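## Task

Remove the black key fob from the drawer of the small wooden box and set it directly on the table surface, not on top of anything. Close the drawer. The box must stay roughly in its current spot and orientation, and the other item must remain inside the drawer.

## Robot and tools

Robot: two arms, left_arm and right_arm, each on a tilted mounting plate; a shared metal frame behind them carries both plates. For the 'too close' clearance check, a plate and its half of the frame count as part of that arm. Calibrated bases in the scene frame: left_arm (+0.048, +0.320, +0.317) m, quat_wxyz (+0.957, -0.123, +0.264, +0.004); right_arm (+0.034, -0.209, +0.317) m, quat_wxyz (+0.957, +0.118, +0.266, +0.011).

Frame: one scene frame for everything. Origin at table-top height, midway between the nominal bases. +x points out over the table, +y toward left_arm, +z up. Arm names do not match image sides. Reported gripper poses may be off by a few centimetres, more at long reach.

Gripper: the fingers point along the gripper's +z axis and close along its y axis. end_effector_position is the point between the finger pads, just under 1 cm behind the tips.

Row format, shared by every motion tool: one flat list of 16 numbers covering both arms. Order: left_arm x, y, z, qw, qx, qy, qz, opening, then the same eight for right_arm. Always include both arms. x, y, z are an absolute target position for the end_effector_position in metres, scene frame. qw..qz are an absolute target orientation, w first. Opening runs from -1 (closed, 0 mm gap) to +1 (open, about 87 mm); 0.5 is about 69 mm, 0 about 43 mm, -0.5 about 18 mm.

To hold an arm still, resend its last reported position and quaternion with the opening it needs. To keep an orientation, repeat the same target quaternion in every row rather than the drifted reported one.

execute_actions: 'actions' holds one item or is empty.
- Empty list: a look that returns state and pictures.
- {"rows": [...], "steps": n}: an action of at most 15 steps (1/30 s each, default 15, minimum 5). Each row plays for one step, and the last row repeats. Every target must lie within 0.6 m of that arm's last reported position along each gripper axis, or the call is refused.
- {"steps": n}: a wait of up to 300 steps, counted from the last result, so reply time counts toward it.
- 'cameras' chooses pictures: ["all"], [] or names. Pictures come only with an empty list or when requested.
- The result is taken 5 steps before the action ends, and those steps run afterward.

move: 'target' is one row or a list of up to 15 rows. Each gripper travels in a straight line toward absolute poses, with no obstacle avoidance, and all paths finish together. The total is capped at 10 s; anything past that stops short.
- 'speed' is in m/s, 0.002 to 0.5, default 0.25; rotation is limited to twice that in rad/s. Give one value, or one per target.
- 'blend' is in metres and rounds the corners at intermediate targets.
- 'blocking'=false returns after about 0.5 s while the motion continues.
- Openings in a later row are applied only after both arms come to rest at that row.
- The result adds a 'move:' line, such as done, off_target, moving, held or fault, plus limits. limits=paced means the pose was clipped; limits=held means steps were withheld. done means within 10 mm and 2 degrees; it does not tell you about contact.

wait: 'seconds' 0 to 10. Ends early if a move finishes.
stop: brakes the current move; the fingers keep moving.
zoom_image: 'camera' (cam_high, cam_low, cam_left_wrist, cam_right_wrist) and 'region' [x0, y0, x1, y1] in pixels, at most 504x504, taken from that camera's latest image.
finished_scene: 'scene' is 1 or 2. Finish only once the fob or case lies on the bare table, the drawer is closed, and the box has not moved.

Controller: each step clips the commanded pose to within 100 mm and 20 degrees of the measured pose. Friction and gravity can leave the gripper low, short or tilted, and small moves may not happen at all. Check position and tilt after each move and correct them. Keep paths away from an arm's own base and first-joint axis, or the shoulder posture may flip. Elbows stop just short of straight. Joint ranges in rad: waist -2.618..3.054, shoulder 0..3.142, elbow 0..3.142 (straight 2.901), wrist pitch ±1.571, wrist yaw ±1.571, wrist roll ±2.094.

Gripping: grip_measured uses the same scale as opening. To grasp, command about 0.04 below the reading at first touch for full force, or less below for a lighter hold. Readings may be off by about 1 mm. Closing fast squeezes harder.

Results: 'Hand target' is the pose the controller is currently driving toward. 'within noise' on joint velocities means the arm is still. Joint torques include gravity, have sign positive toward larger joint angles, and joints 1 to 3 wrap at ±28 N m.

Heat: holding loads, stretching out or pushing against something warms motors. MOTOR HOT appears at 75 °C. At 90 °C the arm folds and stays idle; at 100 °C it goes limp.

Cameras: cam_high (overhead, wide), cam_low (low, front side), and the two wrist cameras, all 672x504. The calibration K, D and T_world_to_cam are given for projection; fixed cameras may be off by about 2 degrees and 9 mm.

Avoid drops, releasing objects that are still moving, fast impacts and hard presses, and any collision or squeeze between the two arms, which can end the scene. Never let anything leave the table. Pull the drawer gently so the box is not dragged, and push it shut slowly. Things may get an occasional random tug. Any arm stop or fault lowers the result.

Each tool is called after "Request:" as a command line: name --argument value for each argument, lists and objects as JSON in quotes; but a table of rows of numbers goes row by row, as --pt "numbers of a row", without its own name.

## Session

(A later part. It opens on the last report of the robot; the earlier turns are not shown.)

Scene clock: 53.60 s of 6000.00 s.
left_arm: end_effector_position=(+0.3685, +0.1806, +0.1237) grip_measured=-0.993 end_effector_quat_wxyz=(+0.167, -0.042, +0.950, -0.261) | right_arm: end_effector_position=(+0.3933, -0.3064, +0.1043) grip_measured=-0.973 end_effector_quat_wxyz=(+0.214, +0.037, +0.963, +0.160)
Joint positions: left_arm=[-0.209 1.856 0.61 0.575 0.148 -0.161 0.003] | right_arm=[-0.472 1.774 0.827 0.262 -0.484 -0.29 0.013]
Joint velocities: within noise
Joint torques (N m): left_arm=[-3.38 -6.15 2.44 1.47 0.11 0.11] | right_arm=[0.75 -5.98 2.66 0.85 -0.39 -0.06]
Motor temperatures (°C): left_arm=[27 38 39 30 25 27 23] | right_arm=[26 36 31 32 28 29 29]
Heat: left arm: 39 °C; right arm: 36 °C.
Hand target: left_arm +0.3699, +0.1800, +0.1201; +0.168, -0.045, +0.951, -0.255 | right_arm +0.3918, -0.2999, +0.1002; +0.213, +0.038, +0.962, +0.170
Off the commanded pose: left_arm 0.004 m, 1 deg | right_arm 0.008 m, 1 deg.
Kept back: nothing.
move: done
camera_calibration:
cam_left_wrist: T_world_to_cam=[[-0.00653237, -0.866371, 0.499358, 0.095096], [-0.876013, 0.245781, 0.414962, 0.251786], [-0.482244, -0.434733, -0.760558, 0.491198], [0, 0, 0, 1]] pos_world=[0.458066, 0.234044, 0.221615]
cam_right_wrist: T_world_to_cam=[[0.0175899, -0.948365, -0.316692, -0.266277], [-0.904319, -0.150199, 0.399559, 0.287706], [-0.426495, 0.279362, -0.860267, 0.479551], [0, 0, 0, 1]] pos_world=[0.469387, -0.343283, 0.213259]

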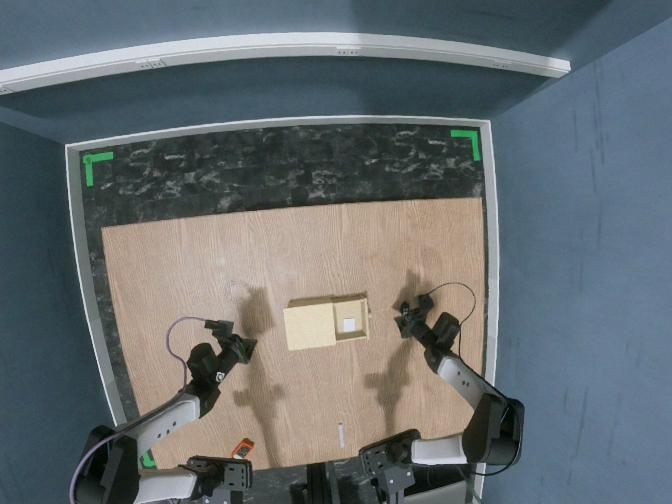

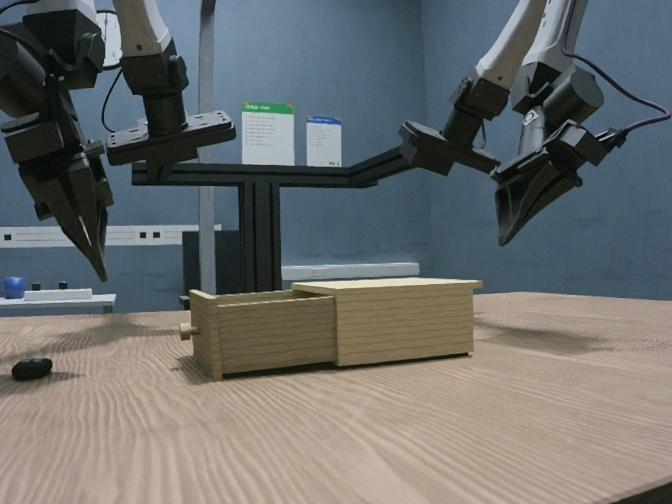

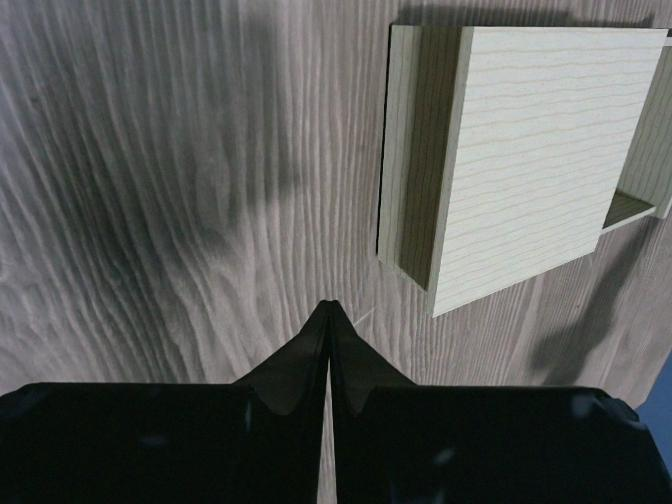

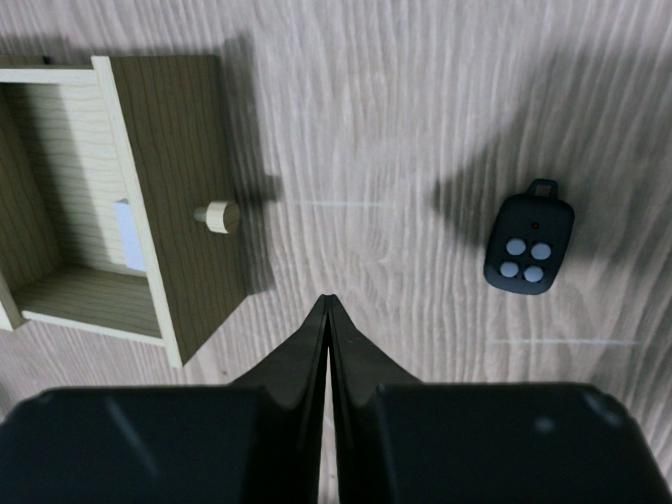

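Request:
move --pt "0.388 0.145 0.07 0.1604 -0.0664 0.9098 -0.3769 -1 0.392 -0.28 0.06 0.2131 0.0376 0.9615 0.1695 -1" --pt "0.388 0.122 0.038 0.1604 -0.0664 0.9098 -0.3769 -1 0.392 -0.256 0.034 0.2131 0.0376 0.9615 0.1695 -1" --speed 0.12 --blend 0.02

Scene clock: 58.00 s of 6000.00 s.
left_arm: end_effector_position=(+0.3899, +0.1265, +0.0391) grip_measured=-0.993 end_effector_quat_wxyz=(+0.162, -0.066, +0.912, -0.371) | right_arm: end_effector_position=(+0.3882, -0.2558, +0.0381) grip_measured=-0.973 end_effector_quat_wxyz=(+0.209, +0.035, +0.962, +0.173)
Joint positions: left_arm=[-0.155 2.36 0.925 0.807 0.406 -0.231 0.003] | right_arm=[-0.351 2.052 0.843 0.543 -0.412 -0.208 0.013]
Joint velocities: within noise
Joint torques (N m): left_arm=[-4.19 -7.6 0.94 1.51 0.45 0.15] | right_arm=[1.25 -6.28 2.48 0.92 -0.19 -0.05]
Motor temperatures (°C): left_arm=[27 39 39 31 25 27 23] | right_arm=[26 36 31 32 28 29 29]
Heat: left arm: 39 °C; right arm: 36 °C.
Hand target: left_arm +0.3880, +0.1221, +0.0381; +0.160, -0.066, +0.910, -0.377 | right_arm +0.3919, -0.2559, +0.0341; +0.213, +0.037, +0.961, +0.170
Off the commanded pose: left_arm 0.005 m, 1 deg | right_arm 0.006 m, 1 deg.
Kept back: nothing.
move: done; blend cut to 0.0197 m at target 1
camera_calibration:
cam_left_wrist: T_world_to_cam=[[0.00250436, -0.724728, 0.689031, 0.0617987], [-0.878932, 0.327033, 0.34717, 0.312412], [-0.47694, -0.606481, -0.636168, 0.428384], [0, 0, 0, 1]] pos_world=[0.478748, 0.202425, 0.121483]
cam_right_wrist: T_world_to_cam=[[0.0238982, -0.939583, -0.341486, -0.238435], [-0.899589, -0.169213, 0.402625, 0.310256], [-0.436083, 0.297575, -0.849282, 0.414193], [0, 0, 0, 1]] pos_world=[0.465424, -0.294784, 0.145427]

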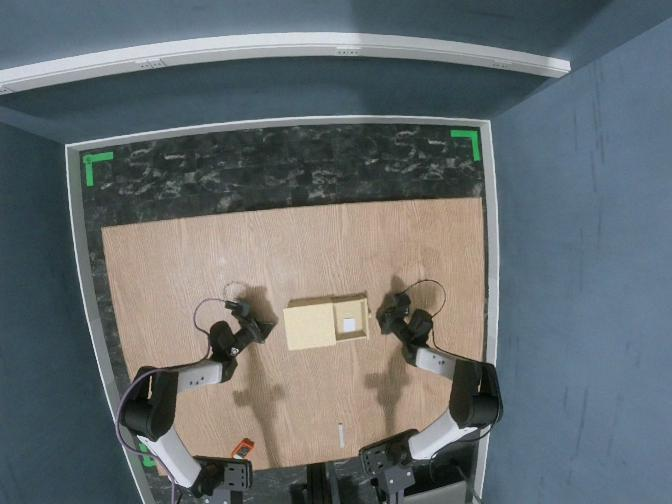

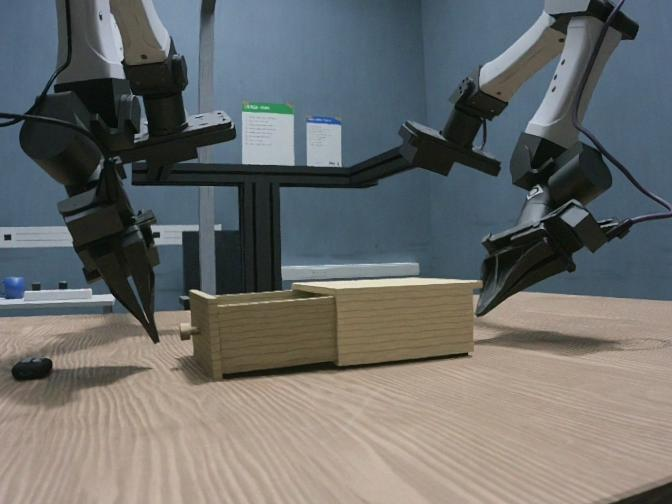

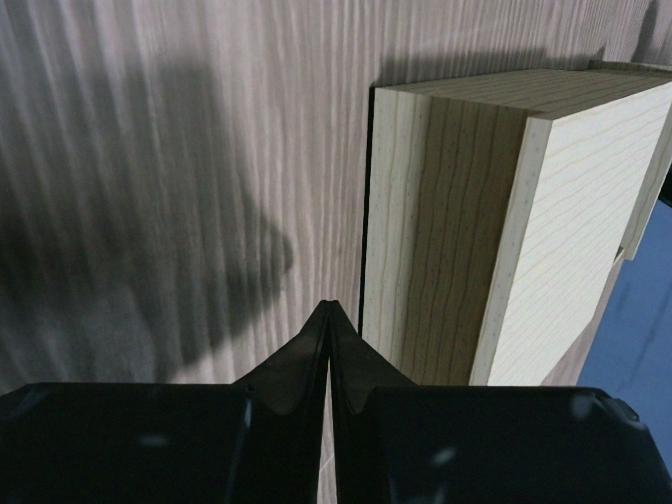

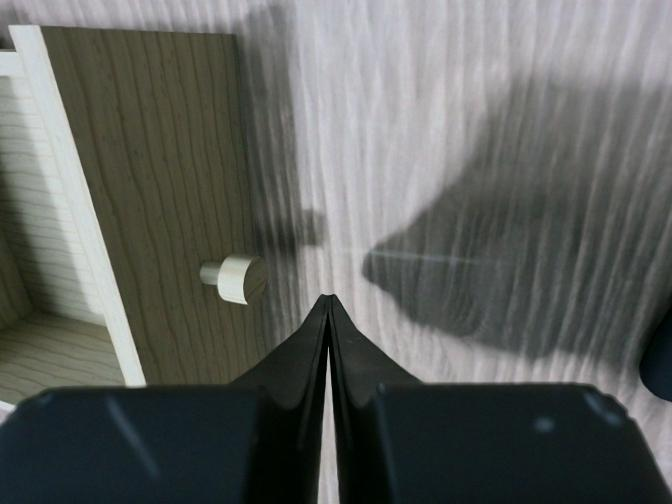

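Request:
move --pt "0.388 0.095 0.034 0.1604 -0.0664 0.9098 -0.3769 -1 0.396 -0.232 0.036 0.2131 0.0376 0.9615 0.1695 -1" --pt "0.388 0.095 0.034 0.1604 -0.0664 0.9098 -0.3769 -1 0.396 -0.13 0.036 0.2131 0.0376 0.9615 0.1695 -1" --speed 0.08 --blend 0.02

Scene clock: 60.80 s of 6000.00 s.
left_arm: end_effector_position=(+0.3914, +0.0997, +0.0361) grip_measured=-0.993 end_effector_quat_wxyz=(+0.164, -0.066, +0.911, -0.372) | right_arm: end_effector_position=(+0.4001, -0.1524, +0.0369) grip_measured=-0.974 end_effector_quat_wxyz=(+0.219, +0.039, +0.966, +0.131)
Joint positions: left_arm=[-0.221 2.408 0.969 0.83 0.353 -0.273 0.003] | right_arm=[-0.006 2.123 0.797 0.74 -0.051 -0.009 0.013]
Joint velocities: within noise
Joint torques (N m): left_arm=[-4.64 -7.35 1.21 1.57 0.41 0.13] | right_arm=[4.92 -5.65 1.55 0.99 -0.74 0.13]
Motor temperatures (°C): left_arm=[27 39 38 31 25 27 23] | right_arm=[26 36 31 32 28 29 29]
Heat: left arm: 39 °C; right arm: 36 °C.
Hand target: left_arm +0.3879, +0.0951, +0.0341; +0.160, -0.066, +0.910, -0.377 | right_arm +0.3953, -0.1306, +0.0369; +0.212, +0.038, +0.962, +0.169
Off the commanded pose: left_arm 0.006 m, 1 deg | right_arm 0.023 m, 4 deg.
Kept back: nothing.
move: off_target (right_arm); blend cut to 0.0137 m at target 1
camera_calibration:
cam_left_wrist: T_world_to_cam=[[0.00104061, -0.723912, 0.689892, 0.0448557], [-0.880492, 0.326387, 0.34381, 0.324325], [-0.474059, -0.607802, -0.637059, 0.410033], [0, 0, 0, 1]] pos_world=[0.479899, 0.175835, 0.118763]
cam_right_wrist: T_world_to_cam=[[0.00205069, -0.964681, -0.263412, -0.139938], [-0.908987, -0.111594, 0.401608, 0.351519], [-0.416819, 0.238615, -0.877112, 0.371936], [0, 0, 0, 1]] pos_world=[0.474843, -0.184518, 0.148195]

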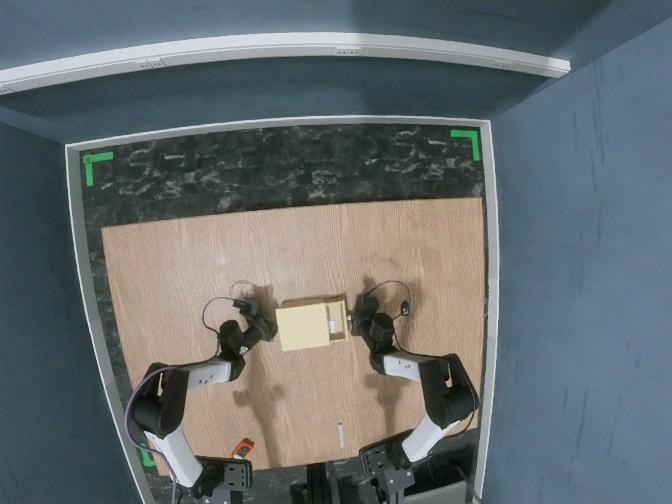

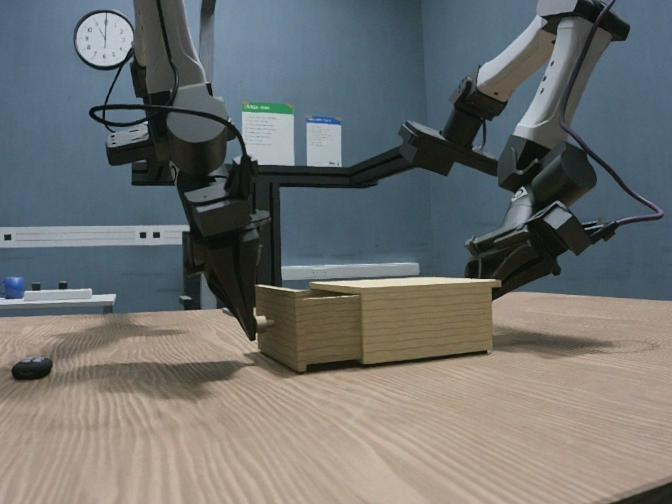

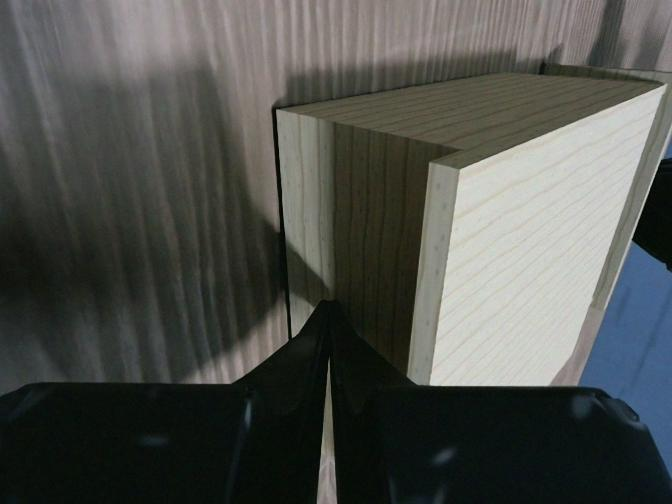

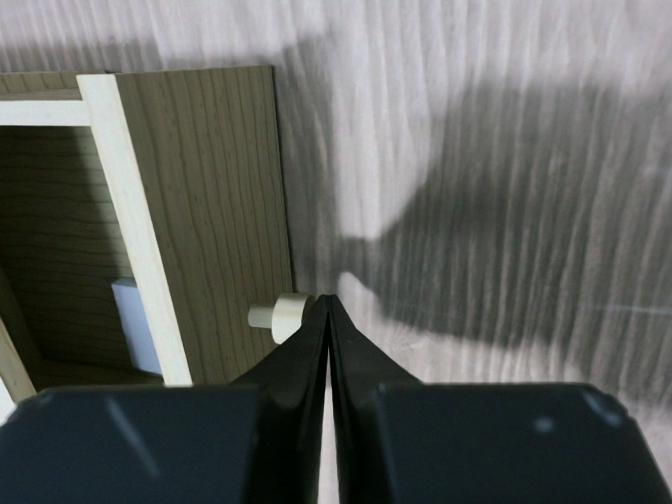

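Request:
move --target '[0.388,0.088,0.034,0.1604,-0.0664,0.9098,-0.3769,-1,0.393,-0.085,0.034,0.2131,0.0376,0.9615,0.1695,-1]' --speed 0.07

Scene clock: 62.20 s of 6000.00 s.
left_arm: end_effector_position=(+0.3921, +0.0996, +0.0336) grip_measured=-0.993 end_effector_quat_wxyz=(+0.165, -0.069, +0.913, -0.366) | right_arm: end_effector_position=(+0.3958, -0.1167, +0.0319) grip_measured=-0.974 end_effector_quat_wxyz=(+0.216, +0.045, +0.968, +0.122)
Joint positions: left_arm=[-0.224 2.414 0.975 0.831 0.337 -0.276 0.003] | right_arm=[0.102 2.183 0.818 0.772 0.061 0.06 0.013]
Joint velocities: within noise
Joint torques (N m): left_arm=[-6.02 -7.15 1.5 1.6 0.42 0.06] | right_arm=[7.23 -5.68 1.66 1.06 -0.8 0.09]
Motor temperatures (°C): left_arm=[27 39 38 31 25 27 23] | right_arm=[26 36 31 32 28 29 29]
Heat: left arm: 39 °C; right arm: 36 °C.
Hand target: left_arm +0.3877, +0.0883, +0.0342; +0.160, -0.066, +0.910, -0.377 | right_arm +0.3919, -0.0862, +0.0354; +0.212, +0.037, +0.962, +0.169
Off the commanded pose: left_arm 0.012 m, 1 deg | right_arm 0.032 m, 6 deg.
Kept back: nothing.
move: off_target (left_arm, right_arm)
camera_calibration:
cam_left_wrist: T_world_to_cam=[[0.00659157, -0.731516, 0.681792, 0.0453968], [-0.881958, 0.317077, 0.348729, 0.327134], [-0.471282, -0.603611, -0.643077, 0.407447], [0, 0, 0, 1]] pos_world=[0.480242, 0.175421, 0.116987]
cam_right_wrist: T_world_to_cam=[[-0.0150628, -0.968746, -0.247598, -0.100964], [-0.906294, -0.0913761, 0.412651, 0.354556], [-0.422379, 0.230612, -0.876592, 0.358504], [0, 0, 0, 1]] pos_world=[0.471235, -0.148085, 0.142955]

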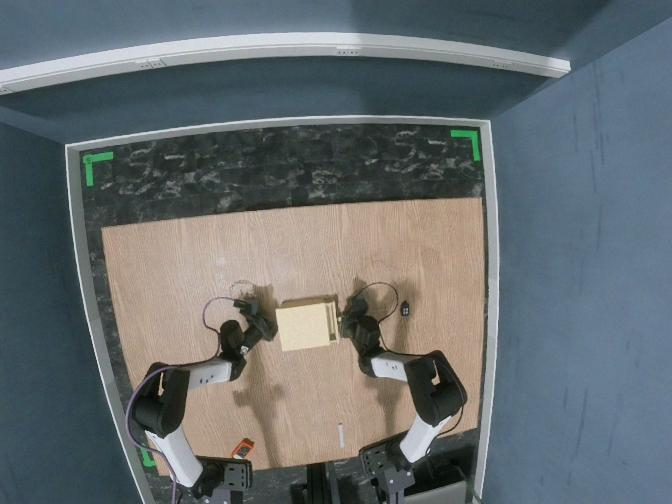

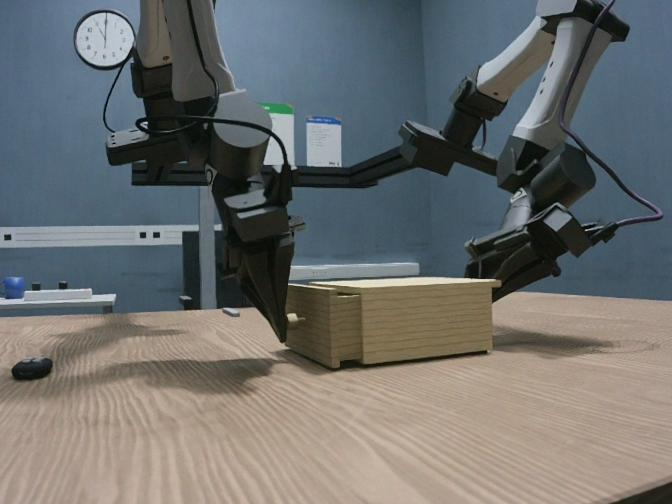

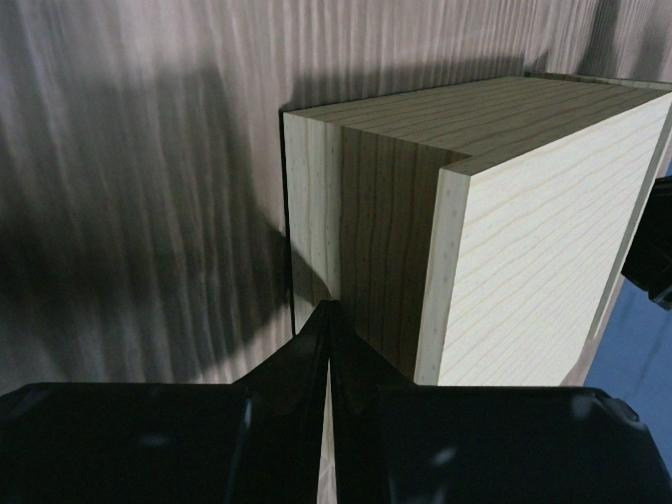

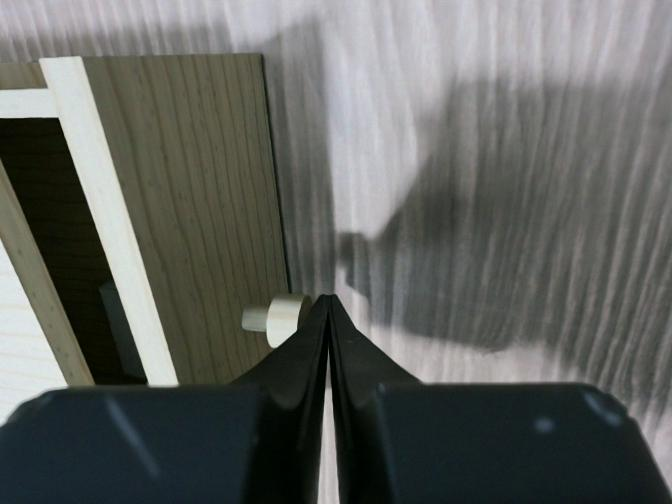

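Request:
move --target '[0.386,0.086,0.034,0.1604,-0.0664,0.9098,-0.3769,-1,0.389,-0.06,0.036,0.2131,0.0376,0.9615,0.1695,-1]' --speed 0.06

Scene clock: 63.17 s of 6000.00 s.
left_arm: end_effector_position=(+0.3935, +0.1006, +0.0328) grip_measured=-0.993 end_effector_quat_wxyz=(+0.167, -0.070, +0.915, -0.361) | right_arm: end_effector_position=(+0.3930, -0.0968, +0.0325) grip_measured=-0.974 end_effector_quat_wxyz=(+0.216, +0.047, +0.969, +0.113)
Joint positions: left_arm=[-0.225 2.414 0.975 0.835 0.324 -0.277 0.003] | right_arm=[0.168 2.208 0.827 0.785 0.133 0.097 0.013]
Joint velocities: within noise
Joint torques (N m): left_arm=[-6.35 -6.89 1.13 1.65 0.48 0.04] | right_arm=[8.23 -5.65 1.69 1.09 -0.92 0.14]
Motor temperatures (°C): left_arm=[27 40 38 31 25 27 23] | right_arm=[26 36 31 32 28 29 29]
Heat: left arm: 40 °C; right arm: 36 °C.
Hand target: left_arm +0.3856, +0.0865, +0.0343; +0.160, -0.066, +0.910, -0.377 | right_arm +0.3877, -0.0618, +0.0378; +0.212, +0.037, +0.962, +0.168
Off the commanded pose: left_arm 0.016 m, 2 deg | right_arm 0.037 m, 7 deg.
Kept back: nothing.
move: off_target (left_arm, right_arm)
camera_calibration:
cam_left_wrist: T_world_to_cam=[[0.00933554, -0.738253, 0.67446, 0.0464819], [-0.885053, 0.307819, 0.349184, 0.330502], [-0.465398, -0.600192, -0.650519, 0.405725], [0, 0, 0, 1]] pos_world=[0.480901, 0.176093, 0.117175]
cam_right_wrist: T_world_to_cam=[[-0.0232952, -0.972441, -0.231982, -0.0791999], [-0.906844, -0.0771224, 0.414351, 0.355103], [-0.420823, 0.220024, -0.880055, 0.351743], [0, 0, 0, 1]] pos_world=[0.468199, -0.127023, 0.144043]

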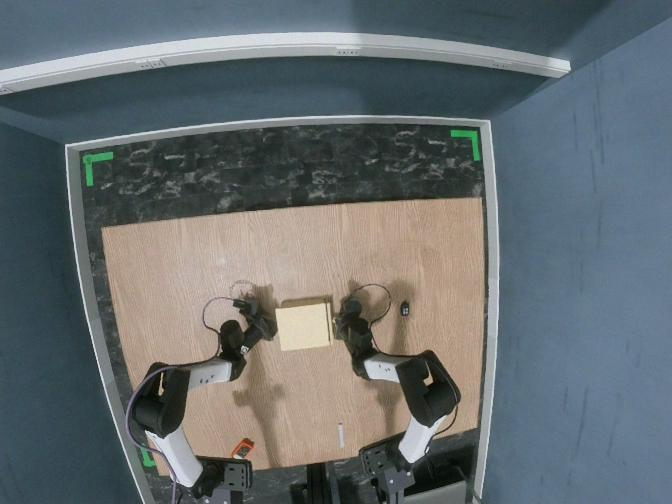

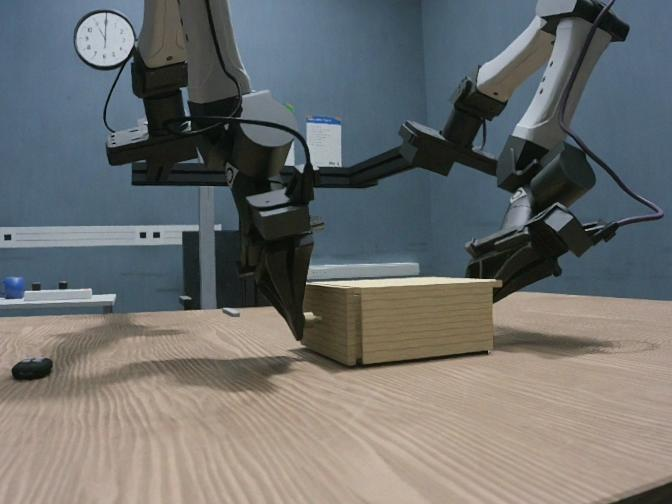

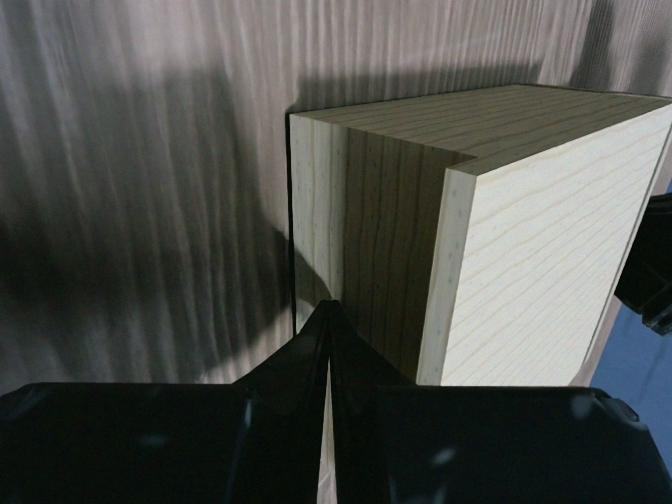

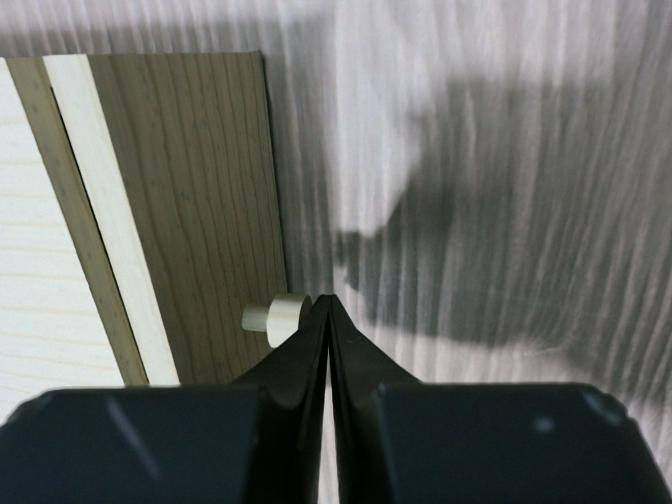

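Request:
move --target '[0.386,0.085,0.034,0.1604,-0.0664,0.9098,-0.3769,-1,0.387,-0.044,0.036,0.2131,0.0376,0.9615,0.1695,-1]' --speed 0.05

Request:
zoom_image --camera "cam_high" --region '[220, 260, 430, 380]'

Request:
zoom_image --camera "cam_low" --region '[240, 240, 560, 400]'

Scene clock: 64.13 s of 6000.00 s.
left_arm: end_effector_position=(+0.3938, +0.1008, +0.0319) grip_measured=-0.993 end_effector_quat_wxyz=(+0.169, -0.071, +0.915, -0.359) | right_arm: end_effector_position=(+0.3915, -0.0881, +0.0319) grip_measured=-0.974 end_effector_quat_wxyz=(+0.217, +0.050, +0.970, +0.101)
Joint positions: left_arm=[-0.226 2.417 0.975 0.841 0.319 -0.278 0.003] | right_arm=[0.204 2.224 0.837 0.789 0.188 0.119 0.013]
Joint velocities: within noise
Joint torques (N m): left_arm=[-6.52 -7.06 1.26 1.61 0.53 0.03] | right_arm=[9.14 -5.5 2.04 1.09 -1.07 0.16]
Motor temperatures (°C): left_arm=[27 40 38 31 25 27 23] | right_arm=[26 36 31 32 28 29 29]
Heat: left arm: 40 °C; right arm: 36 °C.
Hand target: left_arm +0.3857, +0.0856, +0.0344; +0.160, -0.066, +0.910, -0.377 | right_arm +0.3850, -0.0464, +0.0386; +0.211, +0.037, +0.962, +0.168
Off the commanded pose: left_arm 0.018 m, 2 deg | right_arm 0.044 m, 8 deg.
Kept back: nothing.
move: off_target (left_arm, right_arm)
camera_calibration:
cam_left_wrist: T_world_to_cam=[[0.0103026, -0.740991, 0.671436, 0.0472341], [-0.8869, 0.303361, 0.348396, 0.332209], [-0.461846, -0.599086, -0.65406, 0.403998], [0, 0, 0, 1]] pos_world=[0.480735, 0.176251, 0.116784]
cam_right_wrist: T_world_to_cam=[[-0.0347124, -0.976995, -0.210417, -0.0675038], [-0.907451, -0.0574005, 0.416219, 0.356665], [-0.418722, 0.205391, -0.884582, 0.346701], [0, 0, 0, 1]] pos_world=[0.466485, -0.116688, 0.144031]

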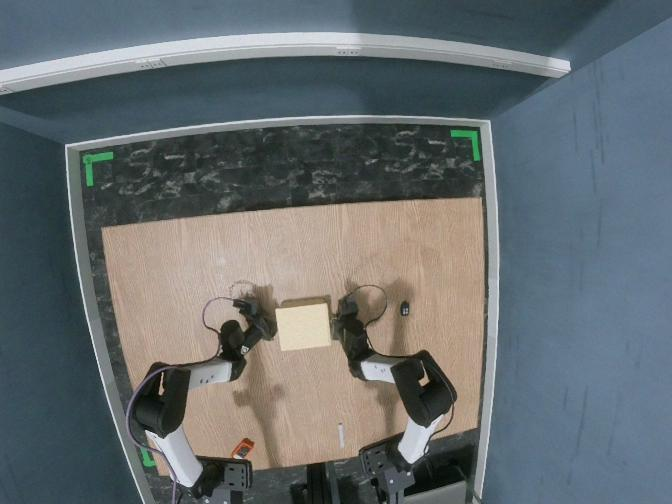

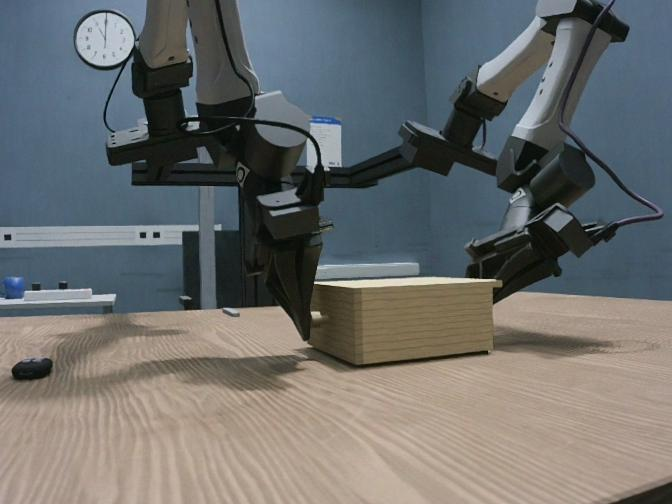

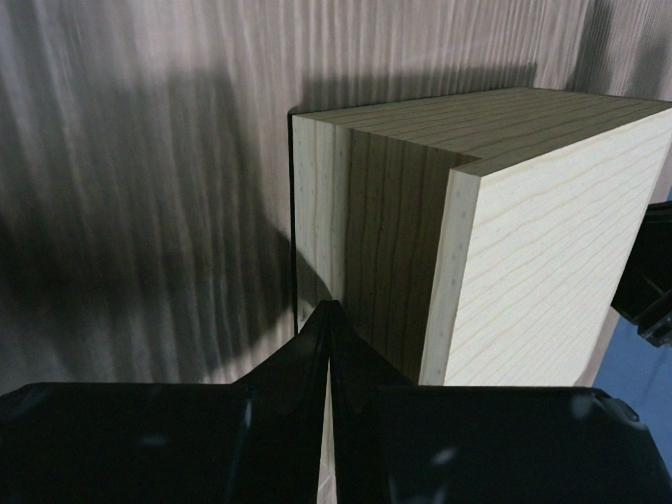

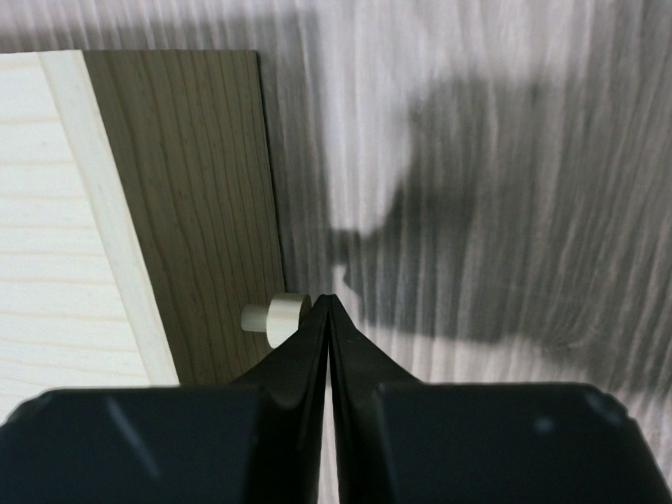

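Scaled by 2.400 from the camera's 672x504 image, which has a finer 960x720 frame.

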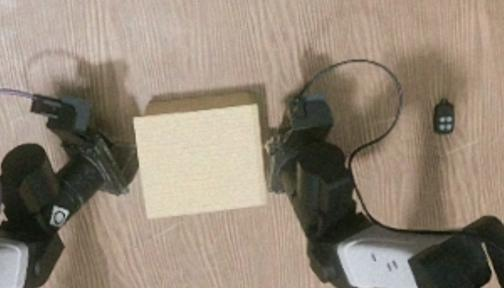

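Scaled by 1.575 from the camera's 672x504 image, which has a finer 960x720 frame.

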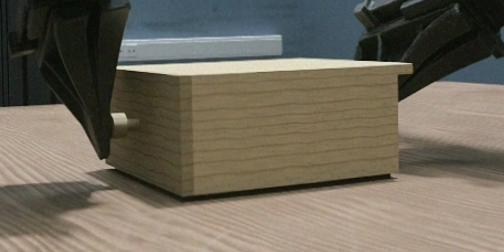

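Request:
move --pt "0.388 0.15 0.045 0.1604 -0.0664 0.9098 -0.3769 -1 0.39 -0.15 0.045 0.2131 0.0376 0.9615 0.1695 -1" --pt "0.385 0.19 0.11 0.1604 -0.0664 0.9098 -0.3769 -1 0.38 -0.21 0.12 0.2131 0.0376 0.9615 0.1695 -1" --speed '[0.1, 0.15]' --blend 0.02

Request:
zoom_image --camera "cam_high" --region '[220, 260, 430, 380]'

Request:
zoom_image --camera "cam_low" --region '[240, 240, 560, 400]'

Scene clock: 67.17 s of 6000.00 s.
left_arm: end_effector_position=(+0.3841, +0.1871, +0.1054) grip_measured=-0.993 end_effector_quat_wxyz=(+0.159, -0.069, +0.911, -0.373) | right_arm: end_effector_position=(+0.3750, -0.2065, +0.1124) grip_measured=-0.974 end_effector_quat_wxyz=(+0.203, +0.042, +0.964, +0.169)
Joint positions: left_arm=[-0.034 2.006 0.715 0.624 0.506 -0.156 0.003] | right_arm=[-0.183 1.721 0.621 0.46 -0.266 -0.091 0.013]
Joint velocities: within noise
Joint torques (N m): left_arm=[-1.76 -9.73 0.66 1.16 0.51 0.28] | right_arm=[0.8 -9.01 1.99 0.75 -0.33 -0.28]
Motor temperatures (°C): left_arm=[27 41 38 31 25 27 23] | right_arm=[26 36 31 32 28 29 29]
Heat: left arm: 41 °C; right arm: 36 °C.
Hand target: left_arm +0.3849, +0.1899, +0.1099; +0.160, -0.067, +0.910, -0.377 | right_arm +0.3800, -0.2100, +0.1197; +0.213, +0.038, +0.962, +0.169
Off the commanded pose: left_arm 0.006 m, 1 deg | right_arm 0.010 m, 1 deg.
Kept back: nothing.
move: done
camera_calibration:
cam_left_wrist: T_world_to_cam=[[0.0081095, -0.72061, 0.693293, 0.0566416], [-0.876748, 0.328291, 0.351481, 0.262995], [-0.480883, -0.610694, -0.629131, 0.506168], [0, 0, 0, 1]] pos_world=[0.473528, 0.263591, 0.186739]
cam_right_wrist: T_world_to_cam=[[0.00795433, -0.941766, -0.336175, -0.16147], [-0.895231, -0.156493, 0.417219, 0.276148], [-0.445532, 0.297635, -0.844343, 0.459903], [0, 0, 0, 1]] pos_world=[0.453401, -0.245735, 0.218819]

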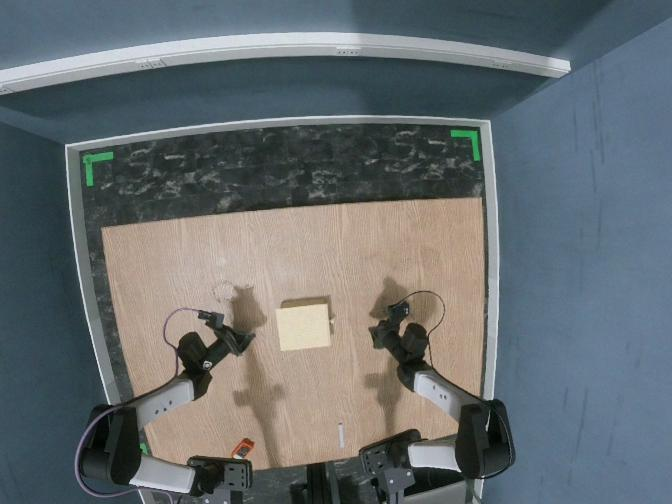

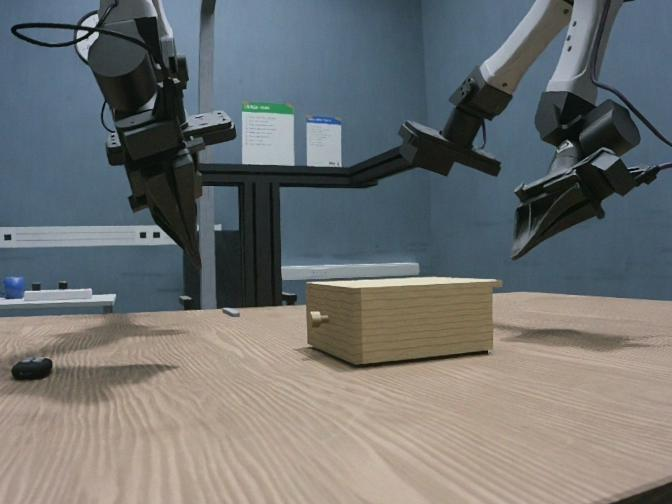

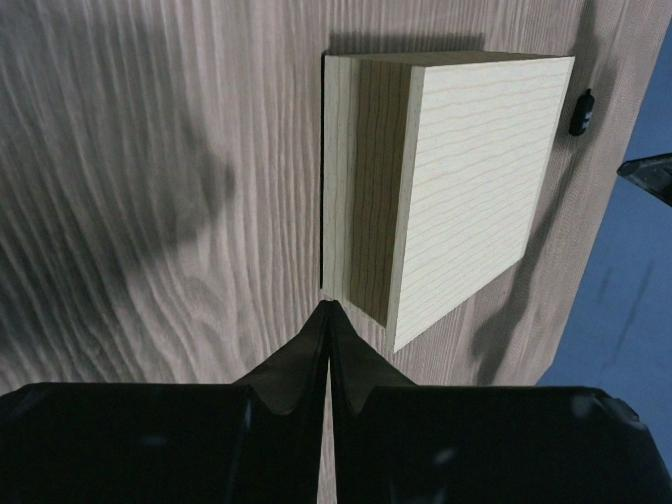

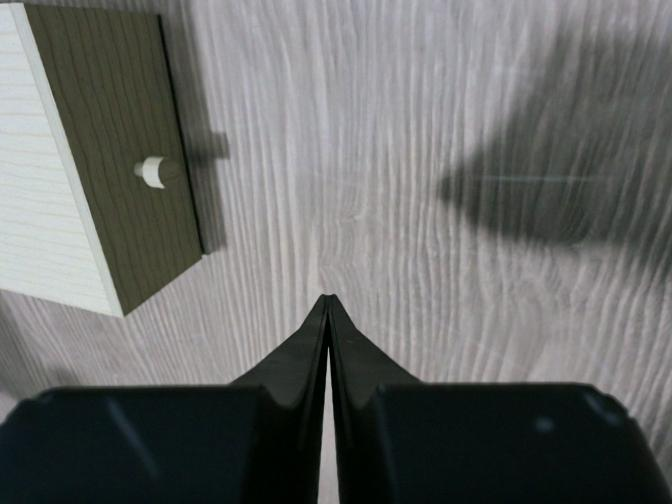

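Scaled by 2.400 from the camera's 672x504 image, which has a finer 960x720 frame.

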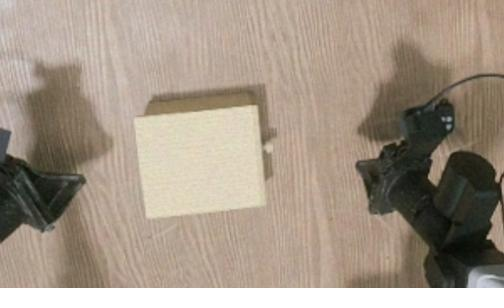

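Scaled by 1.575 from the camera's 672x504 image, which has a finer 960x720 frame.

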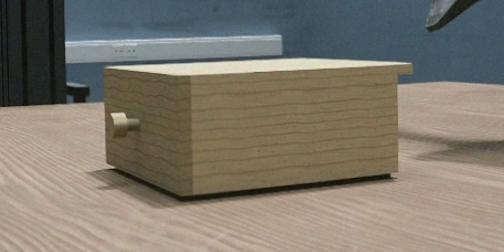

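Request:
finished_scene --scene 1

The scene is finished: the task was done.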